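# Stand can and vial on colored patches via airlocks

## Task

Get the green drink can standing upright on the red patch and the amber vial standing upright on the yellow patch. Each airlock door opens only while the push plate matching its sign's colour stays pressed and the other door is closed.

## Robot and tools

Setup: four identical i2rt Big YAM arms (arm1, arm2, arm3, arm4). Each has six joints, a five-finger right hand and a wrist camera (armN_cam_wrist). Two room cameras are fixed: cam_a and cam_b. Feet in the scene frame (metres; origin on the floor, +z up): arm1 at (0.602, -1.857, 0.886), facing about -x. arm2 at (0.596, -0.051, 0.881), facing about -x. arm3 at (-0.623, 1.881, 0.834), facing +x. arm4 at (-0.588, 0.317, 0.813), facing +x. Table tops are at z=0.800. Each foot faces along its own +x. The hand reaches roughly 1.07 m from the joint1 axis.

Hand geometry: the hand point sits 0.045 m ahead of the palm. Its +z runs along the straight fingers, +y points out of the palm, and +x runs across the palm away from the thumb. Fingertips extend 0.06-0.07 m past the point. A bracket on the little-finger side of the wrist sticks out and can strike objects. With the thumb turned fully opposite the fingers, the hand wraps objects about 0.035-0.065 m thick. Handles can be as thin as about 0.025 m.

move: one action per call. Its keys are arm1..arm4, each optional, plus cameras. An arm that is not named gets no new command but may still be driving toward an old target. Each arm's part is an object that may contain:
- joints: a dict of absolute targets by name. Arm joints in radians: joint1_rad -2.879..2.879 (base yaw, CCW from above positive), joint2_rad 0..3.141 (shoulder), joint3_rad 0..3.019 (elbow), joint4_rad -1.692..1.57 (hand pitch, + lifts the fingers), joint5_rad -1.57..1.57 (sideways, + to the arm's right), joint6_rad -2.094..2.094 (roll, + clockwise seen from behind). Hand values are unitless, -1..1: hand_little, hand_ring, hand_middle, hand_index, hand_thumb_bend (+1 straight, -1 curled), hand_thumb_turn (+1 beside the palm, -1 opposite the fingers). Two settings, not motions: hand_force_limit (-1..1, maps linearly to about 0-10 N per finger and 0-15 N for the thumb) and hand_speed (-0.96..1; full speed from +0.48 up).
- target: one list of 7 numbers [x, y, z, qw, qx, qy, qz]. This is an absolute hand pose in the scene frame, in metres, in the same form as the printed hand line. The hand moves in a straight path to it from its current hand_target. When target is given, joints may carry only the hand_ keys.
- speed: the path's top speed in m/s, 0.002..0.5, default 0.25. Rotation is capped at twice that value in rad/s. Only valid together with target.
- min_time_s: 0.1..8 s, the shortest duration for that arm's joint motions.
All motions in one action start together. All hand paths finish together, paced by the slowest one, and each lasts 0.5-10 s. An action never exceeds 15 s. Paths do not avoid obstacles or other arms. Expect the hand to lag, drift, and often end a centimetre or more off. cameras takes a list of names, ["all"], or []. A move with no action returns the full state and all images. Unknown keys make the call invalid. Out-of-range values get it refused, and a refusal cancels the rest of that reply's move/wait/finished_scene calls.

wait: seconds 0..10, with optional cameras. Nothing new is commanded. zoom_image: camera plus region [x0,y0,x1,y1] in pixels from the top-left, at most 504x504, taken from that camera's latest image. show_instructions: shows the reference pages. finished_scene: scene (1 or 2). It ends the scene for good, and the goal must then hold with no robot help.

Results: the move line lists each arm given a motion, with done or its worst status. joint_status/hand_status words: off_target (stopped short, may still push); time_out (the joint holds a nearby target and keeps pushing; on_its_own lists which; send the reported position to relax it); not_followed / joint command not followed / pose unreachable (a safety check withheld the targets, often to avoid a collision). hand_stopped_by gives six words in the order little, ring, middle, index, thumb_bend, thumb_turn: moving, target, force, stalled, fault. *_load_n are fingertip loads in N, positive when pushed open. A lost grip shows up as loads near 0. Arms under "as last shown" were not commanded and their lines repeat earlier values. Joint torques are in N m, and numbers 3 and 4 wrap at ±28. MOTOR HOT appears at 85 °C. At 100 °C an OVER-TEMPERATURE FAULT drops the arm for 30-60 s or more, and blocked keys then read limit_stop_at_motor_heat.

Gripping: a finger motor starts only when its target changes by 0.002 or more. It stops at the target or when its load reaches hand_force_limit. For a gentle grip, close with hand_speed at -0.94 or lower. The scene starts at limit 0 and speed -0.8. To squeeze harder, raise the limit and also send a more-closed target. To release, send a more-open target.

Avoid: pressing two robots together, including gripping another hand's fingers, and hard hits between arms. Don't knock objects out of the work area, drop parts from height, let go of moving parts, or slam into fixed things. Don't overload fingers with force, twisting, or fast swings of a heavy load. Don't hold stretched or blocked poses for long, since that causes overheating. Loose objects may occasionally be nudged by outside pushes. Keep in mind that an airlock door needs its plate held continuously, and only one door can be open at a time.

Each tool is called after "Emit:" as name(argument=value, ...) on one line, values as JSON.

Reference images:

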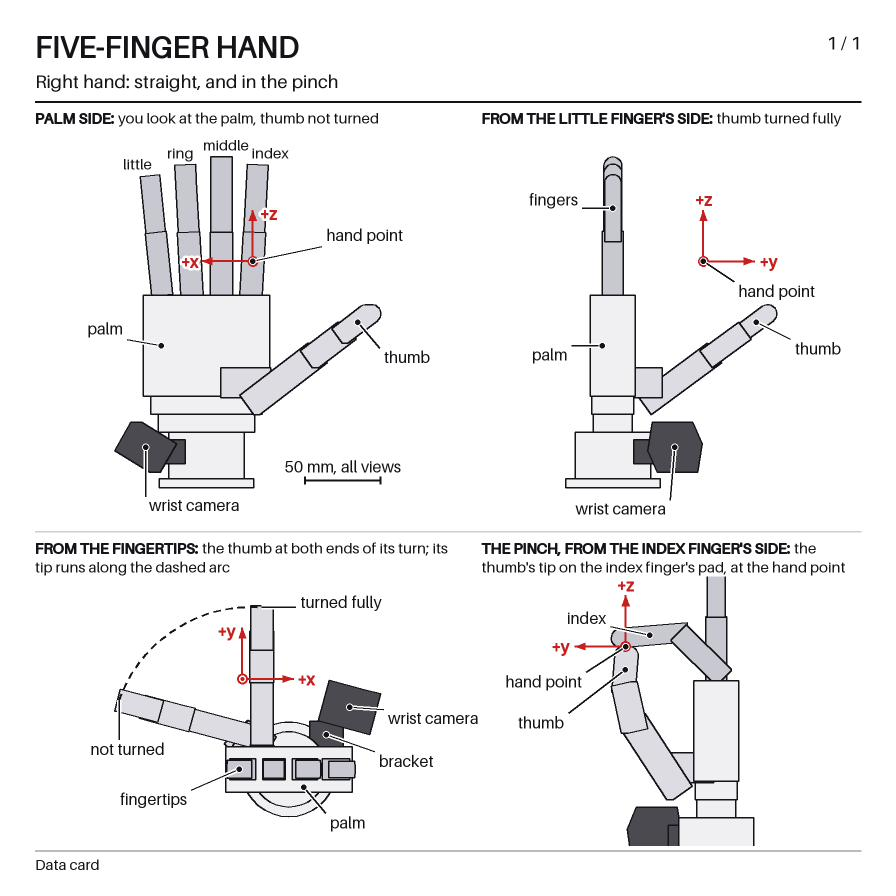

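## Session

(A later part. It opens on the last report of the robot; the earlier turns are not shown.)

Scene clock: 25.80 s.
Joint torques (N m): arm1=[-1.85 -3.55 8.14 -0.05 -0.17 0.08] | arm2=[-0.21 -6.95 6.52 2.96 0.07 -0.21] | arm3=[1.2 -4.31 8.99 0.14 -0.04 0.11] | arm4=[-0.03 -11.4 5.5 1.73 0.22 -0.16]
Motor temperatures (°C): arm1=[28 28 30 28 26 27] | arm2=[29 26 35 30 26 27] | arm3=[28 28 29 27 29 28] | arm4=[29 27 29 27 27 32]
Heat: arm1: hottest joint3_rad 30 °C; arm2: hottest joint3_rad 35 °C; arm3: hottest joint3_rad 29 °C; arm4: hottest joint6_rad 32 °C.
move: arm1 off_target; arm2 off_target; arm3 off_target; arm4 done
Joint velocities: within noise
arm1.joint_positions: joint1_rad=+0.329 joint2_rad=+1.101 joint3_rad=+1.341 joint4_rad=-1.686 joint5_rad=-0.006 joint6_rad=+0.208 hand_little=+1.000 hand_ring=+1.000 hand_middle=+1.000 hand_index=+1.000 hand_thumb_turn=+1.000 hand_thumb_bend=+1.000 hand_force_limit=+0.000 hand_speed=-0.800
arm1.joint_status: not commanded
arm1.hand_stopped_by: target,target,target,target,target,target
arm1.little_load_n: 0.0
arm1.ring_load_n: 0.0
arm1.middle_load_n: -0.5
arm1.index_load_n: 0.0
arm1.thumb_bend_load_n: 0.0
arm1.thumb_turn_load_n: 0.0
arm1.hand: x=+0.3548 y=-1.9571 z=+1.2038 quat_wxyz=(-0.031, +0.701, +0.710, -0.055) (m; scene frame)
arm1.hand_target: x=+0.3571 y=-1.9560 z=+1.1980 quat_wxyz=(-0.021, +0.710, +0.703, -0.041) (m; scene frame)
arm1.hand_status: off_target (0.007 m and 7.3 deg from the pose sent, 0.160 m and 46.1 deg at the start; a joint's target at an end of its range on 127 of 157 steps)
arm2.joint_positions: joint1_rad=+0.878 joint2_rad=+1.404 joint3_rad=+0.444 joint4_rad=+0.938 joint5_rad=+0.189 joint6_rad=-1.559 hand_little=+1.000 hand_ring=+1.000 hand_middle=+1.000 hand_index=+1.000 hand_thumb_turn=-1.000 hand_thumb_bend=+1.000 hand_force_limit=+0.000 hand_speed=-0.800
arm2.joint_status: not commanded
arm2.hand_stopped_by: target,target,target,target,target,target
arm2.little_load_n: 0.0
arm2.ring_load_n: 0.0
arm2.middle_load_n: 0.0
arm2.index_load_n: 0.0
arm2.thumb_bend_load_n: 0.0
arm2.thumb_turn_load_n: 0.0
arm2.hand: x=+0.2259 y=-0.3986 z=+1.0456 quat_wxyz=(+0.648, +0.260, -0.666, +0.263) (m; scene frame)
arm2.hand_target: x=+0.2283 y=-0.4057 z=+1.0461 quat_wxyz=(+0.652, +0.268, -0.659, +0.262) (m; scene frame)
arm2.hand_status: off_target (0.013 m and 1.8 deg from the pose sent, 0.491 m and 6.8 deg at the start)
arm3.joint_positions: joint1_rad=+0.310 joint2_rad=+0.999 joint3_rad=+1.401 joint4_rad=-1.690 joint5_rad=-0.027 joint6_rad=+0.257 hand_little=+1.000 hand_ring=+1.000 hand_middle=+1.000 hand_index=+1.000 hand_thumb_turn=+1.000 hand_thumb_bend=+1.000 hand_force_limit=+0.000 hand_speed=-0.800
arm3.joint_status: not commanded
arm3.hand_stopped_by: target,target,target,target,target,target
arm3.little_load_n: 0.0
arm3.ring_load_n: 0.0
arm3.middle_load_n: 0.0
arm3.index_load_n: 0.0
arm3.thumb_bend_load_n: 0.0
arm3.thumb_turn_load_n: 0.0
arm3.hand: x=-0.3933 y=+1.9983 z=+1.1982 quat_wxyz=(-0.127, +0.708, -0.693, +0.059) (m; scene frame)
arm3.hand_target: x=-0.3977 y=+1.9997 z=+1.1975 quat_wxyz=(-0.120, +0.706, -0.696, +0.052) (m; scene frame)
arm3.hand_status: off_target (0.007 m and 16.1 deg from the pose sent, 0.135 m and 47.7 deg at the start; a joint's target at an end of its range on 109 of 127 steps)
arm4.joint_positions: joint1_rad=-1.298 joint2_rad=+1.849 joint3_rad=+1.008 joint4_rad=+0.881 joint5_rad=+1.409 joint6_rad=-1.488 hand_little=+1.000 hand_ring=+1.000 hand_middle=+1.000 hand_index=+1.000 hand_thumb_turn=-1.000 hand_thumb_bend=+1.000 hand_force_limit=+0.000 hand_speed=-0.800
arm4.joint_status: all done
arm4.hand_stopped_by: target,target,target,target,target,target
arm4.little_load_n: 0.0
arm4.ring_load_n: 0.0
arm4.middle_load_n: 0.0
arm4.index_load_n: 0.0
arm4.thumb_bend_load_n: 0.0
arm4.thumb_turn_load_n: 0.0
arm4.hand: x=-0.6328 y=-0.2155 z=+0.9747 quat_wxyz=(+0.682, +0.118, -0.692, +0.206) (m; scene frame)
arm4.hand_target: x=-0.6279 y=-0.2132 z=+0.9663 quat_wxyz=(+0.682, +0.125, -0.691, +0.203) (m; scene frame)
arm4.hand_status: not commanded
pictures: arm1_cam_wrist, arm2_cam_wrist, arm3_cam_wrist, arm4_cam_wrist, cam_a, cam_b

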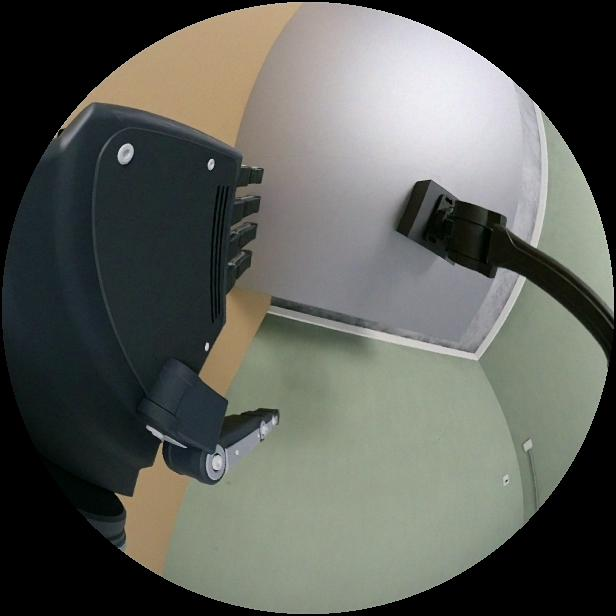

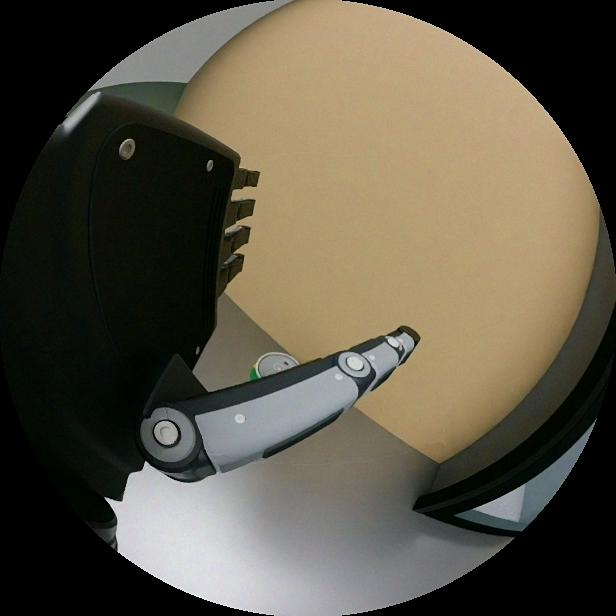

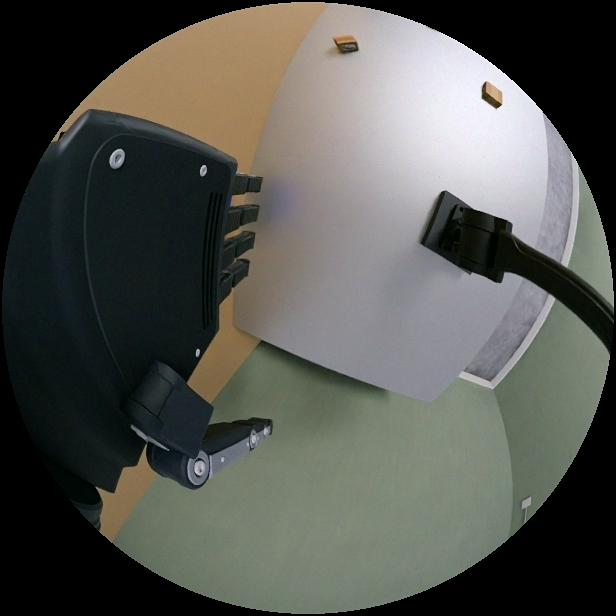

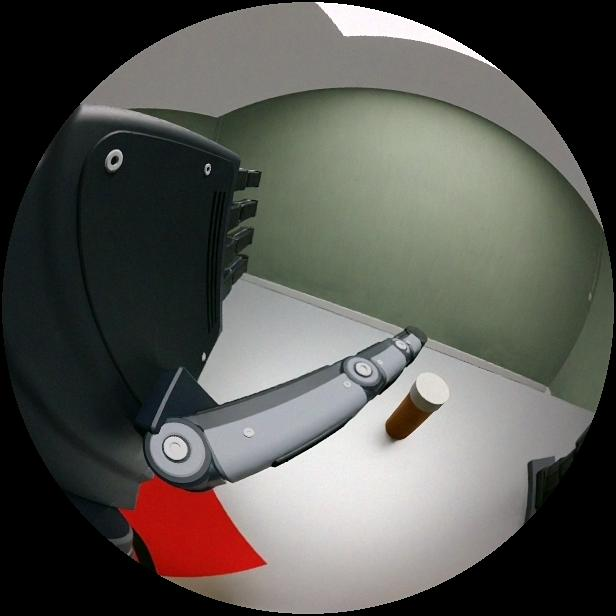

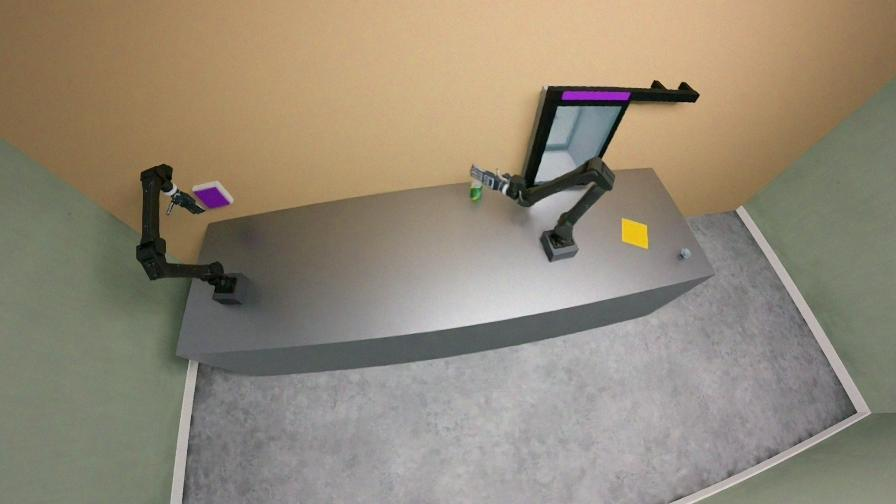

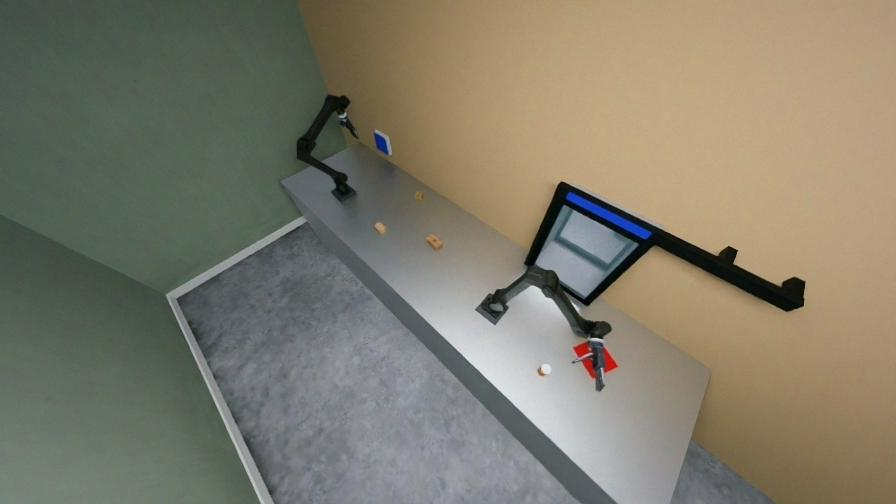

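Emit:
move(arm1={"target":[0.25,-1.98,1.03,0,0.7071,0.7071,0]}, arm2={"target":[0.198,-0.447,0.97,-0.6547,-0.2672,0.6547,-0.2672]}, arm3={"target":[-0.33,2.01,1.03,0,0.7071,-0.7071,0]}, arm4={"target":[-0.68,-0.075,0.985,-0.6861,-0.1711,0.6861,-0.1711]}, cameras=["all"])

Scene clock: 30.50 s.
Joint torques (N m): arm1=[-1.38 -8.41 8.55 0.87 0.06 0.02] | arm2=[-0.73 -10.05 6.48 2.95 -0.12 -0.19] | arm3=[0.5 -8.82 9.44 0.9 0.25 0.09] | arm4=[-2.02 -8.53 4.78 1.42 -0.07 -0.19]
Motor temperatures (°C): arm1=[28 29 31 28 26 27] | arm2=[29 26 35 30 26 27] | arm3=[28 28 29 27 29 28] | arm4=[29 27 28 27 27 32]
Heat: arm1: hottest joint3_rad 31 °C; arm2: hottest joint3_rad 35 °C; arm3: hottest joint3_rad 29 °C; arm4: hottest joint6_rad 32 °C.
move: arm1 done; arm2 off_target; arm3 done; arm4 done
Joint velocities: within noise
arm1.joint_positions: joint1_rad=+0.329 joint2_rad=+1.458 joint3_rad=+1.201 joint4_rad=-1.313 joint5_rad=-0.003 joint6_rad=+0.208 hand_little=+1.000 hand_ring=+1.000 hand_middle=+1.000 hand_index=+1.000 hand_thumb_turn=+1.000 hand_thumb_bend=+1.000 hand_force_limit=+0.000 hand_speed=-0.800
arm1.joint_status: not commanded
arm1.hand_stopped_by: target,target,target,target,target,target
arm1.little_load_n: 0.0
arm1.ring_load_n: 0.0
arm1.middle_load_n: 0.0
arm1.index_load_n: 0.0
arm1.thumb_bend_load_n: 0.0
arm1.thumb_turn_load_n: 0.0
arm1.hand: x=+0.2564 y=-1.9787 z=+1.0358 quat_wxyz=(+0.001, +0.702, +0.712, -0.002) (m; scene frame)
arm1.hand_target: x=+0.2527 y=-1.9786 z=+1.0294 quat_wxyz=(+0.001, +0.707, +0.707, +0.001) (m; scene frame)
arm1.hand_status: done (0.009 m and 0.8 deg from the pose sent, 0.204 m and 7.3 deg at the start)
arm2.joint_positions: joint1_rad=+0.878 joint2_rad=+1.786 joint3_rad=+0.527 joint4_rad=+1.225 joint5_rad=+0.180 joint6_rad=-1.559 hand_little=+1.000 hand_ring=+1.000 hand_middle=+1.000 hand_index=+1.000 hand_thumb_turn=-1.000 hand_thumb_bend=+1.000 hand_force_limit=+0.000 hand_speed=-0.800
arm2.joint_status: not commanded
arm2.hand_stopped_by: target,target,target,target,target,target
arm2.little_load_n: 0.0
arm2.ring_load_n: 0.0
arm2.middle_load_n: 0.0
arm2.index_load_n: 0.0
arm2.thumb_bend_load_n: 0.0
arm2.thumb_turn_load_n: 0.0
arm2.hand: x=+0.2032 y=-0.4335 z=+0.9625 quat_wxyz=(+0.643, +0.265, -0.668, +0.263) (m; scene frame)
arm2.hand_target: x=+0.1985 y=-0.4459 z=+0.9703 quat_wxyz=(+0.654, +0.267, -0.655, +0.267) (m; scene frame)
arm2.hand_status: off_target (0.016 m and 2.1 deg from the pose sent, 0.094 m and 1.8 deg at the start)
arm3.joint_positions: joint1_rad=+0.310 joint2_rad=+1.293 joint3_rad=+1.163 joint4_rad=-1.460 joint5_rad=-0.009 joint6_rad=+0.257 hand_little=+1.000 hand_ring=+1.000 hand_middle=+1.000 hand_index=+1.000 hand_thumb_turn=+1.000 hand_thumb_bend=+1.000 hand_force_limit=+0.000 hand_speed=-0.800
arm3.joint_status: not commanded
arm3.hand_stopped_by: target,target,target,target,target,target
arm3.little_load_n: 0.0
arm3.ring_load_n: 0.0
arm3.middle_load_n: 0.0
arm3.index_load_n: 0.0
arm3.thumb_bend_load_n: 0.0
arm3.thumb_turn_load_n: 0.0
arm3.hand: x=-0.3398 y=+2.0091 z=+1.0302 quat_wxyz=(+0.009, +0.713, -0.701, -0.008) (m; scene frame)
arm3.hand_target: x=-0.3330 y=+2.0095 z=+1.0310 quat_wxyz=(-0.001, +0.708, -0.706, -0.001) (m; scene frame)
arm3.hand_status: done (0.010 m and 1.7 deg from the pose sent, 0.180 m and 16.1 deg at the start)
arm4.joint_positions: joint1_rad=-1.298 joint2_rad=+1.528 joint3_rad=+0.594 joint4_rad=+0.881 joint5_rad=+1.364 joint6_rad=-1.521 hand_little=+1.000 hand_ring=+1.000 hand_middle=+1.000 hand_index=+1.000 hand_thumb_turn=-1.000 hand_thumb_bend=+1.000 hand_force_limit=+0.000 hand_speed=-0.800
arm4.joint_status: not commanded
arm4.hand_stopped_by: target,target,target,target,target,target
arm4.little_load_n: 0.0
arm4.ring_load_n: 0.0
arm4.middle_load_n: 0.0
arm4.index_load_n: 0.0
arm4.thumb_bend_load_n: 0.0
arm4.thumb_turn_load_n: 0.5
arm4.hand: x=-0.6755 y=-0.0814 z=+0.9840 quat_wxyz=(+0.683, +0.177, -0.686, +0.177) (m; scene frame)
arm4.hand_target: x=-0.6804 y=-0.0776 z=+0.9865 quat_wxyz=(+0.685, +0.176, -0.685, +0.175) (m; scene frame)
arm4.hand_status: done (0.008 m and 1.0 deg from the pose sent, 0.149 m and 7.4 deg at the start)
pictures: arm1_cam_wrist, arm2_cam_wrist, arm3_cam_wrist, arm4_cam_wrist, cam_a, cam_b

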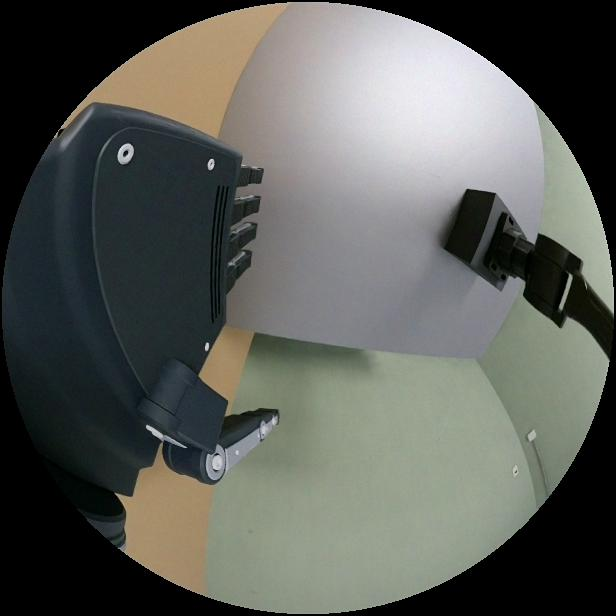

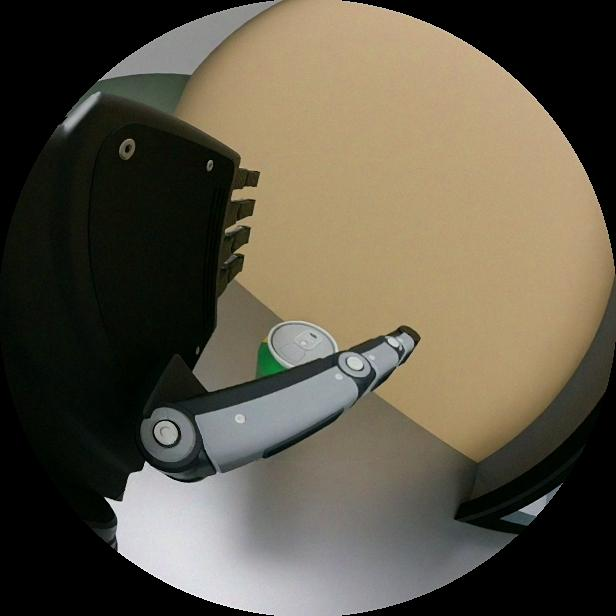

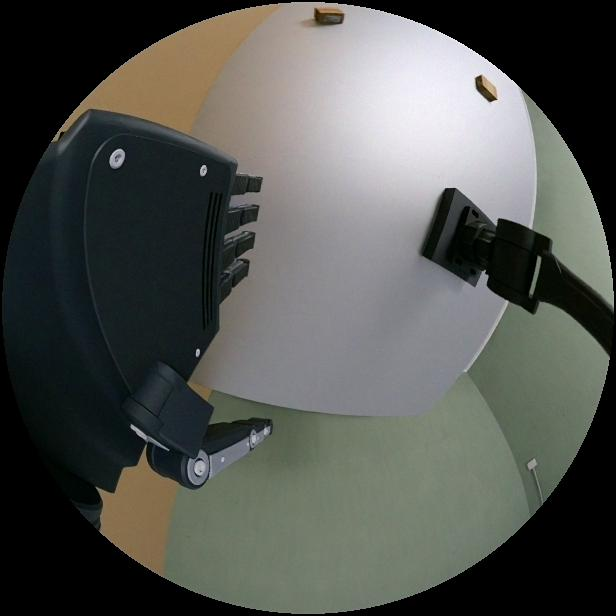

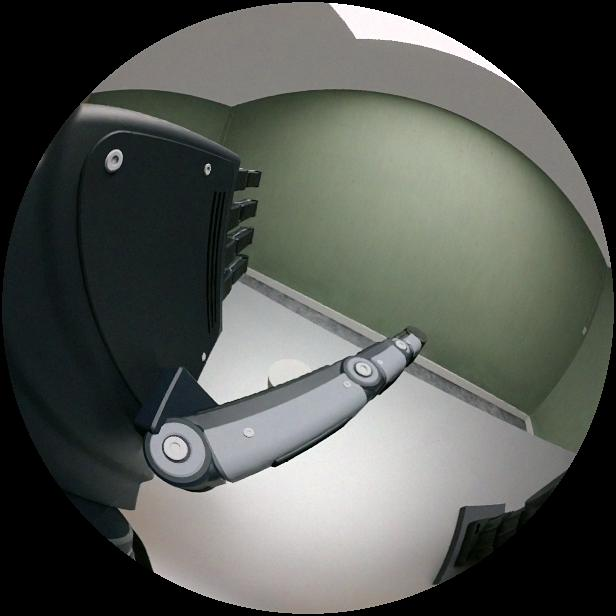

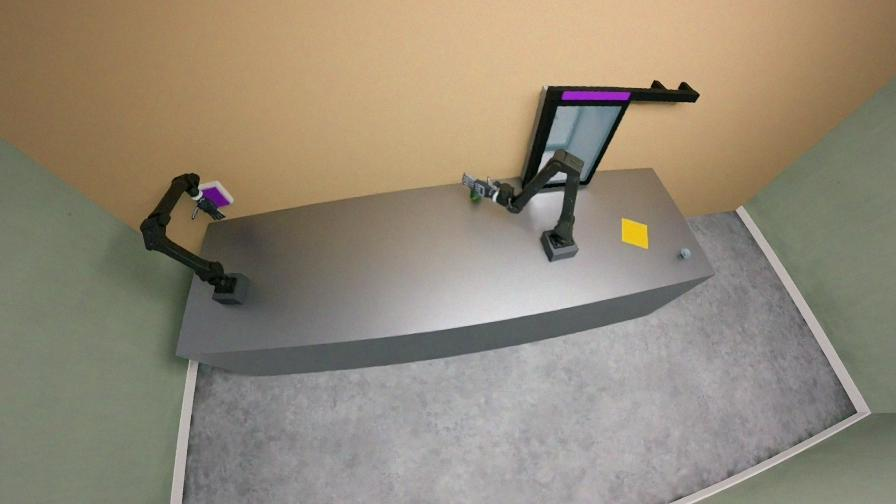

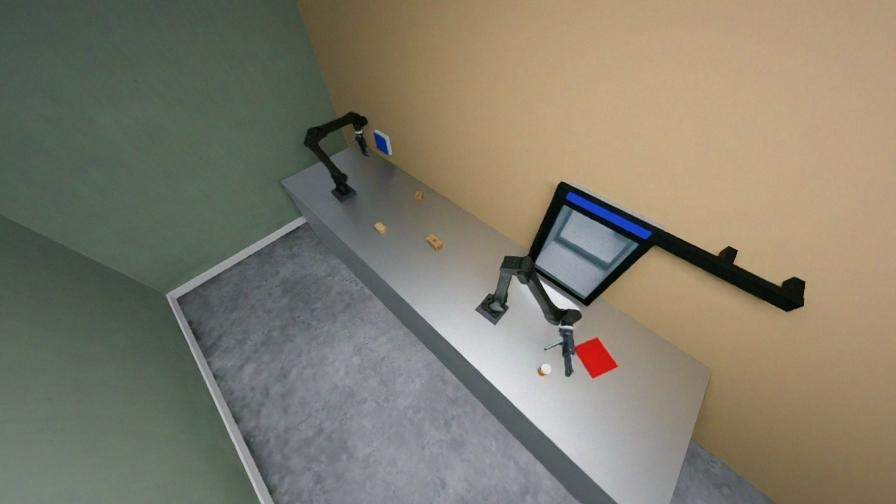

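Emit:
zoom_image(camera="cam_a", region=[130, 150, 270, 310])

Emit:
zoom_image(camera="cam_b", region=[290, 90, 430, 230])

Emit:
move(arm2={"target":[0.185,-0.448,0.857,-0.6547,-0.2672,0.6547,-0.2672],"speed":0.1}, arm4={"target":[-0.698,-0.071,0.842,-0.6861,-0.1711,0.6861,-0.1711],"speed":0.1}, cameras=["arm2_cam_wrist","arm4_cam_wrist","cam_a","cam_b"])

Scaled by 3.150 from the camera's 896x504 image, which has a finer 1280x720 frame.

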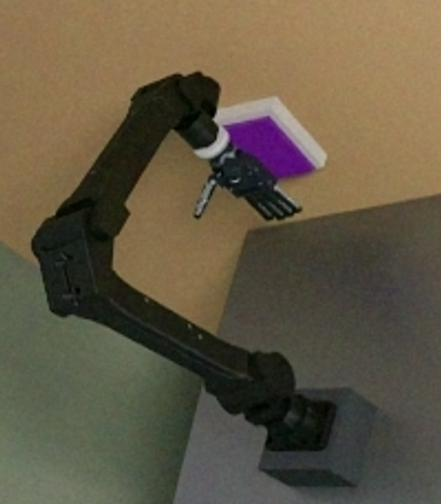

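Scaled by 3.600 from the camera's 896x504 image, which has a finer 1280x720 frame.

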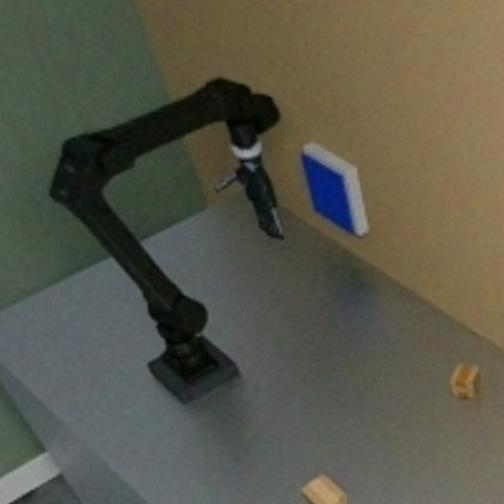

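Scene clock: 34.00 s.
Joint torques (N m): arm1=[-1.49 -8.35 8.58 0.85 0.06 0.02] | arm2=[-2.26 -12.34 3.22 2.95 -0.12 -0.18] | arm3=[0.44 -8.82 9.44 0.87 0.25 0.1] | arm4=[-1.9 -8 2.44 1.87 -0.06 -0.18]
Motor temperatures (°C): arm1=[28 29 32 28 26 27] | arm2=[29 27 35 30 26 27] | arm3=[28 28 30 27 29 28] | arm4=[29 27 28 27 27 32]
Heat: arm1: hottest joint3_rad 32 °C; arm2: hottest joint3_rad 35 °C; arm3: hottest joint3_rad 30 °C; arm4: hottest joint6_rad 32 °C.
move: arm2 done; arm4 done
Joint velocities: within noise
arm1, arm3: as last shown
arm1.middle_load_n: -0.5
arm2.joint_positions: joint1_rad=+0.871 joint2_rad=+2.197 joint3_rad=+0.636 joint4_rad=+1.539 joint5_rad=+0.158 joint6_rad=-1.559 hand_little=+1.000 hand_ring=+1.000 hand_middle=+1.000 hand_index=+1.000 hand_thumb_turn=-1.000 hand_thumb_bend=+1.000 hand_force_limit=+0.000 hand_speed=-0.800
arm2.joint_status: not commanded
arm2.hand_stopped_by: target,target,target,target,target,target
arm2.little_load_n: 0.0
arm2.ring_load_n: 0.0
arm2.middle_load_n: 0.0
arm2.index_load_n: 0.0
arm2.thumb_bend_load_n: 0.0
arm2.thumb_turn_load_n: 0.0
arm2.hand: x=+0.1928 y=-0.4482 z=+0.8586 quat_wxyz=(+0.645, +0.267, -0.663, +0.270) (m; scene frame)
arm2.hand_target: x=+0.1844 y=-0.4462 z=+0.8584 quat_wxyz=(+0.654, +0.265, -0.657, +0.265) (m; scene frame)
arm2.hand_status: done (0.008 m and 1.5 deg from the pose sent, 0.108 m and 2.1 deg at the start; a joint's target at an end of its range on 39 of 82 steps)
arm4.joint_positions: joint1_rad=-1.335 joint2_rad=+1.998 joint3_rad=+0.543 joint4_rad=+1.407 joint5_rad=+1.338 joint6_rad=-1.521 hand_little=+1.000 hand_ring=+1.000 hand_middle=+1.000 hand_index=+1.000 hand_thumb_turn=-1.000 hand_thumb_bend=+1.000 hand_force_limit=+0.000 hand_speed=-0.800
arm4.joint_status: not commanded
arm4.hand_stopped_by: target,target,target,target,target,target
arm4.little_load_n: 0.0
arm4.ring_load_n: 0.0
arm4.middle_load_n: 0.0
arm4.index_load_n: 0.0
arm4.thumb_bend_load_n: -0.5
arm4.thumb_turn_load_n: 0.5
arm4.hand: x=-0.6939 y=-0.0690 z=+0.8473 quat_wxyz=(+0.684, +0.171, -0.687, +0.176) (m; scene frame)
arm4.hand_target: x=-0.6983 y=-0.0697 z=+0.8436 quat_wxyz=(+0.685, +0.170, -0.687, +0.172) (m; scene frame)
arm4.hand_status: done (0.007 m and 0.6 deg from the pose sent, 0.144 m and 1.0 deg at the start)
pictures: arm2_cam_wrist, arm4_cam_wrist, cam_a, cam_b

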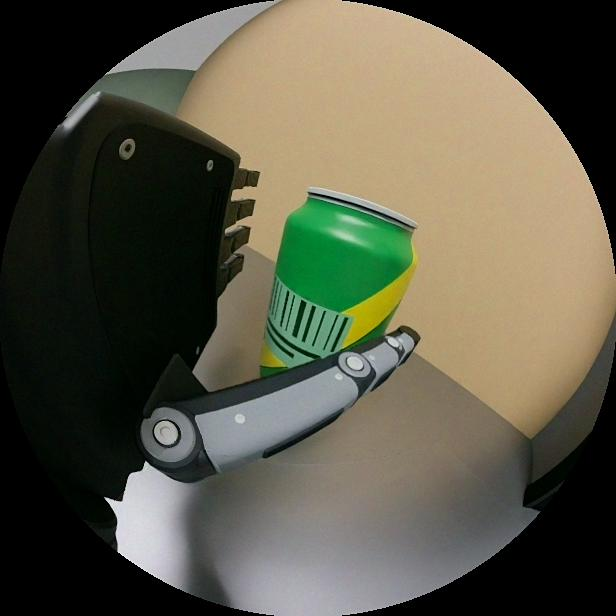

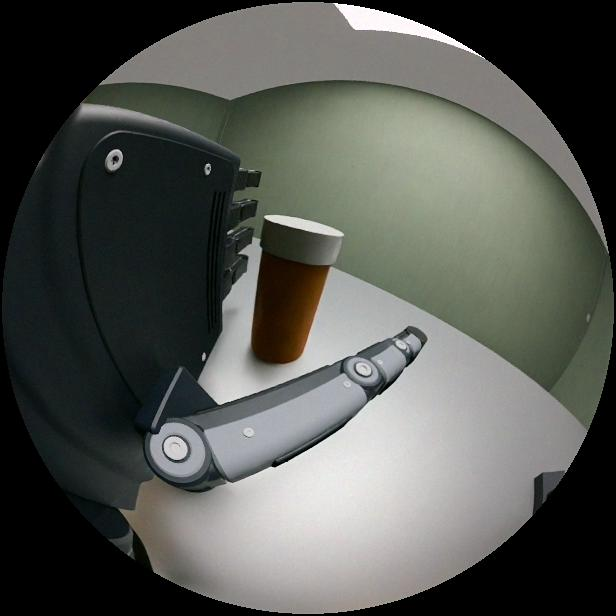

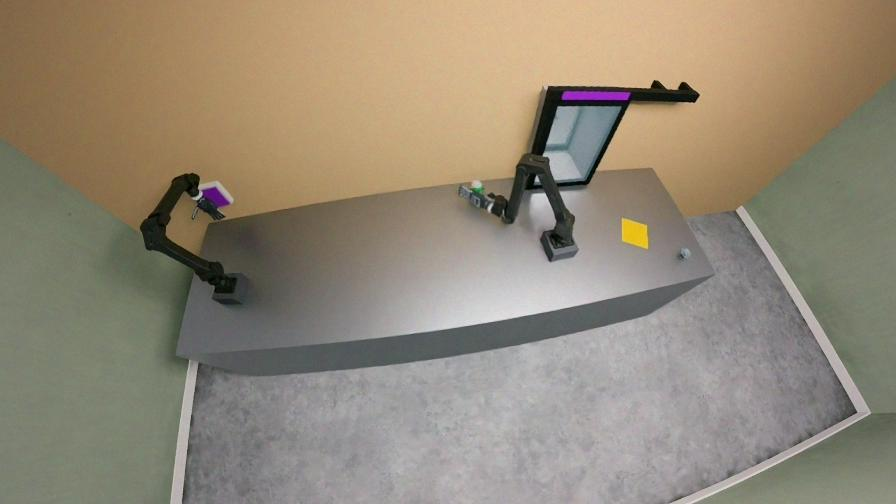

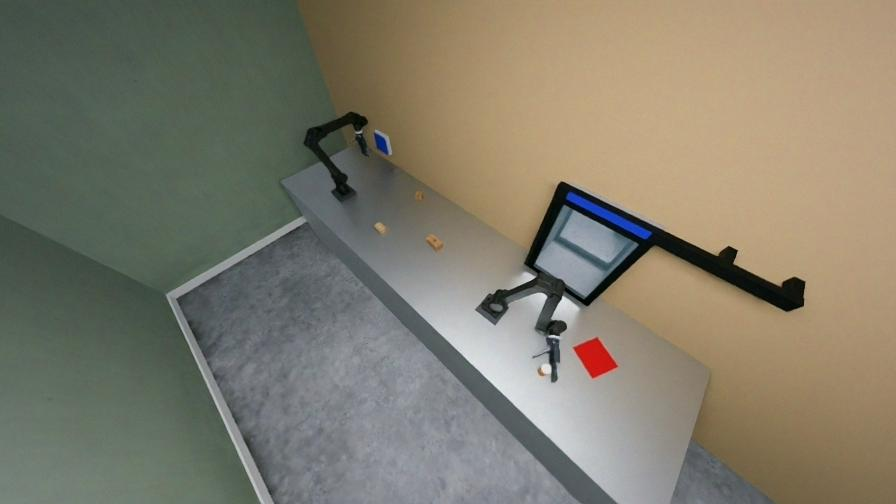

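Emit:
move(arm2={"target":[0.186,-0.436,0.864,-0.6547,-0.2672,0.6547,-0.2672],"speed":0.05}, arm4={"joints":{"hand_speed":-0.5,"hand_little":0.3,"hand_ring":0.3,"hand_middle":0.3,"hand_index":0.3,"hand_thumb_bend":0.5}}, cameras=["arm2_cam_wrist","arm4_cam_wrist"])

Scene clock: 36.20 s.
Joint torques (N m): arm1=[-1.38 -8.41 8.54 0.84 0.06 0.02] | arm2=[-2.26 -14.39 1.29 2.96 -0.12 -0.16] | arm3=[0.44 -8.76 9.46 0.91 0.25 0.1] | arm4=[-2.26 -8.06 2.47 1.92 -0.04 -0.18]
Motor temperatures (°C): arm1=[28 29 32 28 26 27] | arm2=[29 27 35 30 26 27] | arm3=[28 28 30 27 29 28] | arm4=[29 27 28 27 27 32]
Heat: arm1: hottest joint3_rad 32 °C; arm2: hottest joint3_rad 35 °C; arm3: hottest joint3_rad 30 °C; arm4: hottest joint6_rad 32 °C.
move: arm2 done; arm4 done
Joint velocities: within noise
arm1, arm3: as last shown
arm1.middle_load_n: 0.0
arm2.joint_positions: joint1_rad=+0.855 joint2_rad=+2.197 joint3_rad=+0.628 joint4_rad=+1.539 joint5_rad=+0.144 joint6_rad=-1.559 hand_little=+1.000 hand_ring=+1.000 hand_middle=+1.000 hand_index=+1.000 hand_thumb_turn=-1.000 hand_thumb_bend=+1.000 hand_force_limit=+0.000 hand_speed=-0.800
arm2.joint_status: not commanded
arm2.hand_stopped_by: target,target,target,target,target,target
arm2.little_load_n: 0.0
arm2.ring_load_n: 0.0
arm2.middle_load_n: 0.0
arm2.index_load_n: 0.0
arm2.thumb_bend_load_n: 0.0
arm2.thumb_turn_load_n: 0.0
arm2.hand: x=+0.1900 y=-0.4419 z=+0.8566 quat_wxyz=(+0.643, +0.268, -0.666, +0.268) (m; scene frame)
arm2.hand_target: x=+0.1855 y=-0.4351 z=+0.8641 quat_wxyz=(+0.653, +0.265, -0.659, +0.264) (m; scene frame)
arm2.hand_status: done (0.010 m and 1.9 deg from the pose sent, 0.015 m and 1.5 deg at the start; a joint's target at an end of its range on 35 of 36 steps)
arm4.joint_positions: joint1_rad=-1.335 joint2_rad=+1.998 joint3_rad=+0.543 joint4_rad=+1.407 joint5_rad=+1.336 joint6_rad=-1.522 hand_little=+0.300 hand_ring=+0.300 hand_middle=+0.300 hand_index=+0.300 hand_thumb_turn=-1.000 hand_thumb_bend=+0.500 hand_force_limit=+0.000 hand_speed=-0.500
arm4.joint_status: all done
arm4.hand_stopped_by: target,target,target,target,target,target
arm4.little_load_n: 0.0
arm4.ring_load_n: 0.0
arm4.middle_load_n: 0.0
arm4.index_load_n: 0.0
arm4.thumb_bend_load_n: 0.0
arm4.thumb_turn_load_n: 0.0
arm4.hand: x=-0.6939 y=-0.0692 z=+0.8473 quat_wxyz=(+0.684, +0.172, -0.687, +0.176) (m; scene frame)
arm4.hand_target: x=-0.6983 y=-0.0698 z=+0.8437 quat_wxyz=(+0.685, +0.171, -0.687, +0.172) (m; scene frame)
arm4.hand_status: not commanded
pictures: arm2_cam_wrist, arm4_cam_wrist

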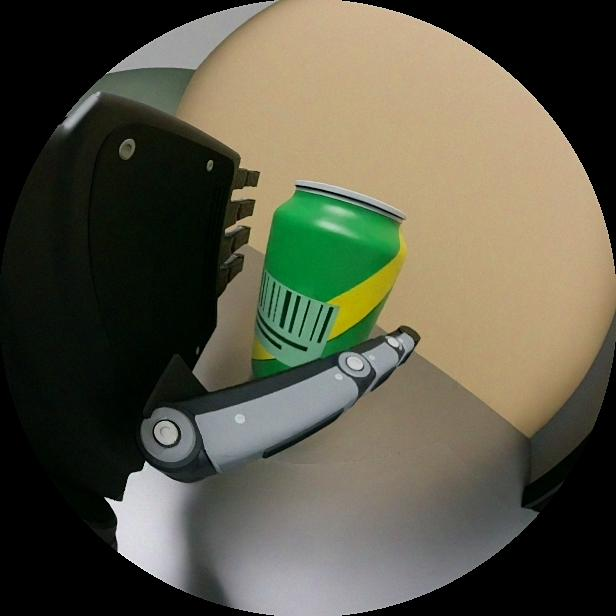

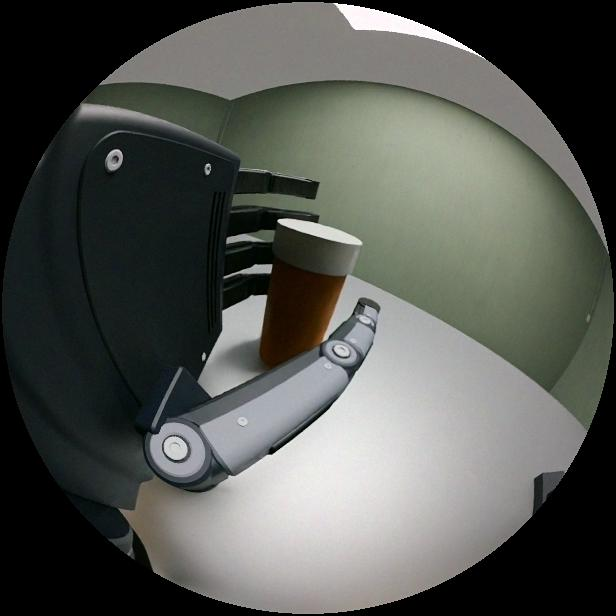

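Emit:
move(arm2={"joints":{"hand_speed":-0.88,"hand_force_limit":-0.2,"hand_little":-1,"hand_ring":-1,"hand_middle":-1,"hand_index":-1,"hand_thumb_bend":-1}}, arm4={"joints":{"hand_speed":-0.88,"hand_force_limit":-0.2,"hand_little":-1,"hand_ring":-1,"hand_middle":-1,"hand_index":-1,"hand_thumb_bend":-1}}, cameras=["arm2_cam_wrist","arm4_cam_wrist"])

Scene clock: 44.70 s.
Joint torques (N m): arm1=[-1.44 -8.47 8.55 0.85 0.06 0.02] | arm2=[-1.96 -14.33 1.29 2.96 -0.11 -0.16] | arm3=[0.44 -8.88 9.47 0.9 0.25 0.1] | arm4=[-2.43 -7.94 2.45 1.81 -0.03 -0.19]
Motor temperatures (°C): arm1=[28 30 33 28 26 27] | arm2=[29 27 34 31 26 27] | arm3=[28 28 32 26 29 28] | arm4=[29 27 28 27 27 32]
Heat: arm1: hottest joint3_rad 33 °C; arm2: hottest joint3_rad 34 °C; arm3: hottest joint3_rad 32 °C; arm4: hottest joint6_rad 32 °C.
move: arm2 off_target; arm4 off_target
Joint velocities: within noise
arm1, arm3: as last shown
arm2.joint_positions: joint1_rad=+0.854 joint2_rad=+2.197 joint3_rad=+0.628 joint4_rad=+1.539 joint5_rad=+0.141 joint6_rad=-1.568 hand_little=+0.177 hand_ring=+0.300 hand_middle=+0.311 hand_index=+0.333 hand_thumb_turn=-1.000 hand_thumb_bend=+0.658 hand_force_limit=-0.200 hand_speed=-0.880
arm2.joint_status: hand_little off_target (ended at +0.177, target -1.000); hand_ring off_target (ended at +0.300, target -1.000); hand_middle off_target (ended at +0.311, target -1.000); hand_index off_target (ended at +0.333, target -1.000); hand_thumb_bend off_target (ended at +0.658, target -1.000); the others done
arm2.hand_stopped_by: force,force,force,force,force,target
arm2.little_load_n: 6.0
arm2.ring_load_n: 1.5
arm2.middle_load_n: 2.0
arm2.index_load_n: 0.5
arm2.thumb_bend_load_n: 10.5
arm2.thumb_turn_load_n: 4.5
arm2.hand: x=+0.1894 y=-0.4417 z=+0.8571 quat_wxyz=(+0.644, +0.272, -0.664, +0.266) (m; scene frame)
arm2.hand_target: x=+0.1858 y=-0.4357 z=+0.8645 quat_wxyz=(+0.653, +0.269, -0.657, +0.262) (m; scene frame)
arm2.hand_status: not commanded
arm4.joint_positions: joint1_rad=-1.335 joint2_rad=+1.999 joint3_rad=+0.543 joint4_rad=+1.407 joint5_rad=+1.336 joint6_rad=-1.524 hand_little=-1.000 hand_ring=+0.134 hand_middle=+0.102 hand_index=+0.124 hand_thumb_turn=-1.000 hand_thumb_bend=+0.419 hand_force_limit=-0.200 hand_speed=-0.880
arm4.joint_status: hand_ring off_target (ended at +0.134, target -1.000); hand_middle off_target (ended at +0.102, target -1.000); hand_index off_target (ended at +0.124, target -1.000); hand_thumb_bend off_target (ended at +0.419, target -1.000); the others done
arm4.hand_stopped_by: target,force,force,force,force,target
arm4.little_load_n: 0.0
arm4.ring_load_n: 0.0
arm4.middle_load_n: 6.5
arm4.index_load_n: 3.0
arm4.thumb_bend_load_n: 12.5
arm4.thumb_turn_load_n: 0.0
arm4.hand: x=-0.6939 y=-0.0690 z=+0.8469 quat_wxyz=(+0.684, +0.173, -0.687, +0.175) (m; scene frame)
arm4.hand_target: x=-0.6983 y=-0.0697 z=+0.8435 quat_wxyz=(+0.685, +0.171, -0.687, +0.171) (m; scene frame)
arm4.hand_status: not commanded
pictures: arm2_cam_wrist, arm4_cam_wrist

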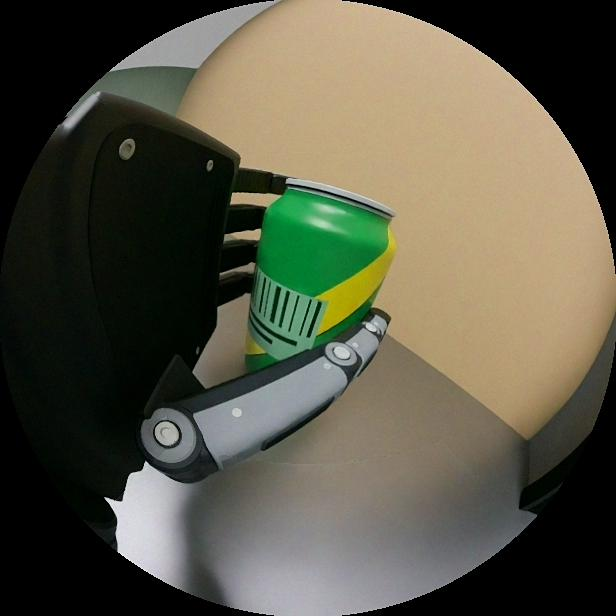

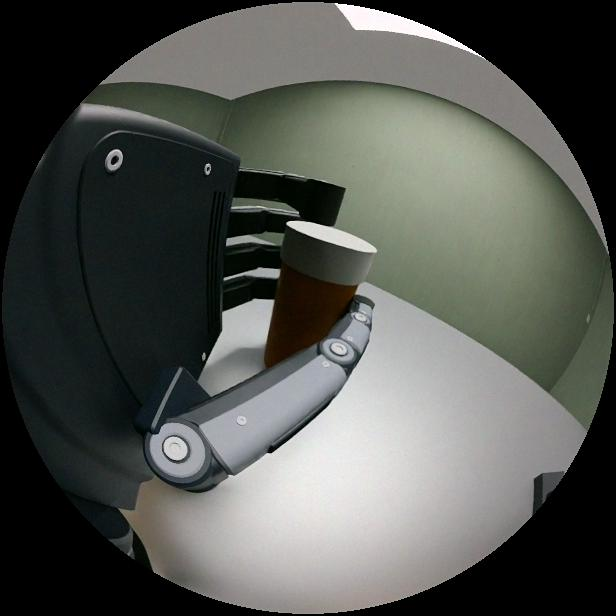

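Emit:
move(arm2={"joints":{"hand_force_limit":0.1,"hand_ring":-0.99,"hand_middle":-0.99,"hand_index":-0.99}}, arm4={"joints":{"hand_force_limit":0.1,"hand_ring":-0.99,"hand_index":-0.99}}, cameras=["arm2_cam_wrist","arm4_cam_wrist"])

Scene clock: 45.37 s.
Joint torques (N m): arm1=[-1.44 -8.41 8.55 0.85 0.06 0.02] | arm2=[-2.02 -14.45 1.28 2.96 -0.11 -0.16] | arm3=[0.38 -8.82 9.44 0.9 0.26 0.1] | arm4=[-1.96 -8.29 2.37 1.87 -0.02 -0.15]
Motor temperatures (°C): arm1=[28 30 33 28 26 27] | arm2=[29 27 34 31 26 27] | arm3=[28 28 32 26 29 28] | arm4=[29 27 28 27 27 32]
Heat: arm1: hottest joint3_rad 33 °C; arm2: hottest joint3_rad 34 °C; arm3: hottest joint3_rad 32 °C; arm4: hottest joint6_rad 32 °C.
move: arm2 off_target; arm4 off_target
Joint velocities: within noise
arm1, arm3: as last shown
arm2.joint_positions: joint1_rad=+0.854 joint2_rad=+2.197 joint3_rad=+0.628 joint4_rad=+1.539 joint5_rad=+0.132 joint6_rad=-1.565 hand_little=+0.177 hand_ring=+0.269 hand_middle=+0.280 hand_index=+0.292 hand_thumb_turn=-1.000 hand_thumb_bend=+0.661 hand_force_limit=+0.100 hand_speed=-0.880
arm2.joint_status: hand_ring off_target (ended at +0.269, target -0.990); hand_middle off_target (ended at +0.280, target -0.990); hand_index off_target (ended at +0.292, target -0.990); the others done
arm2.hand_stopped_by: force,force,force,force,force,target
arm2.little_load_n: 0.0
arm2.ring_load_n: 5.5
arm2.middle_load_n: 5.0
arm2.index_load_n: 5.5
arm2.thumb_bend_load_n: 20.0
arm2.thumb_turn_load_n: 2.5
arm2.hand: x=+0.1904 y=-0.4434 z=+0.8570 quat_wxyz=(+0.642, +0.273, -0.663, +0.270) (m; scene frame)
arm2.hand_target: x=+0.1867 y=-0.4374 z=+0.8644 quat_wxyz=(+0.652, +0.271, -0.657, +0.266) (m; scene frame)
arm2.hand_status: not commanded
arm4.joint_positions: joint1_rad=-1.335 joint2_rad=+1.998 joint3_rad=+0.543 joint4_rad=+1.407 joint5_rad=+1.336 joint6_rad=-1.527 hand_little=-1.000 hand_ring=+0.115 hand_middle=+0.102 hand_index=+0.116 hand_thumb_turn=-1.000 hand_thumb_bend=+0.420 hand_force_limit=+0.100 hand_speed=-0.880
arm4.joint_status: hand_ring off_target (ended at +0.115, target -0.990); hand_index off_target (ended at +0.116, target -0.990); the others done
arm4.hand_stopped_by: target,force,force,force,force,target
arm4.little_load_n: 0.0
arm4.ring_load_n: 8.0
arm4.middle_load_n: 2.0
arm4.index_load_n: 6.0
arm4.thumb_bend_load_n: 16.0
arm4.thumb_turn_load_n: 2.0
arm4.hand: x=-0.6939 y=-0.0691 z=+0.8476 quat_wxyz=(+0.684, +0.174, -0.687, +0.174) (m; scene frame)
arm4.hand_target: x=-0.6983 y=-0.0698 z=+0.8440 quat_wxyz=(+0.685, +0.171, -0.687, +0.172) (m; scene frame)
arm4.hand_status: not commanded
pictures: arm2_cam_wrist, arm4_cam_wrist

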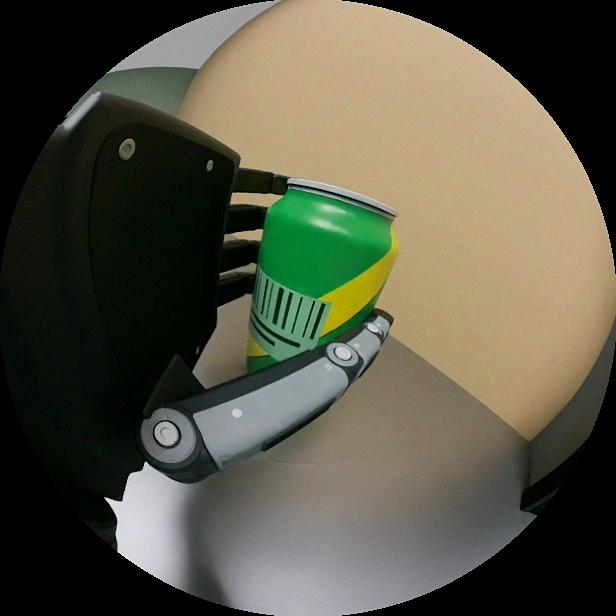

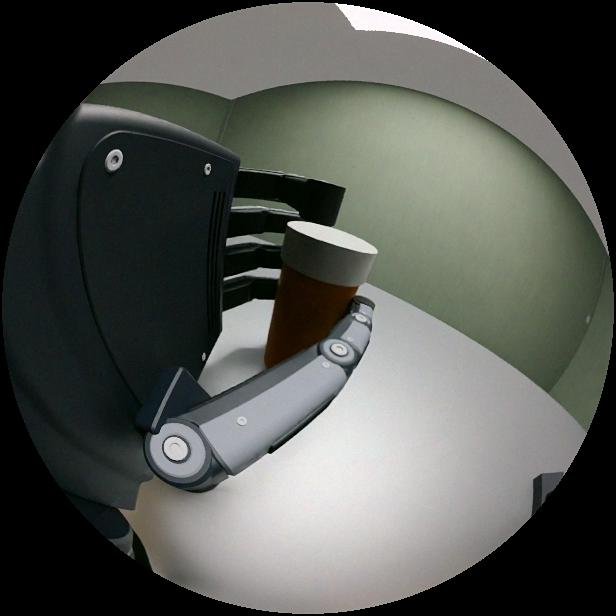

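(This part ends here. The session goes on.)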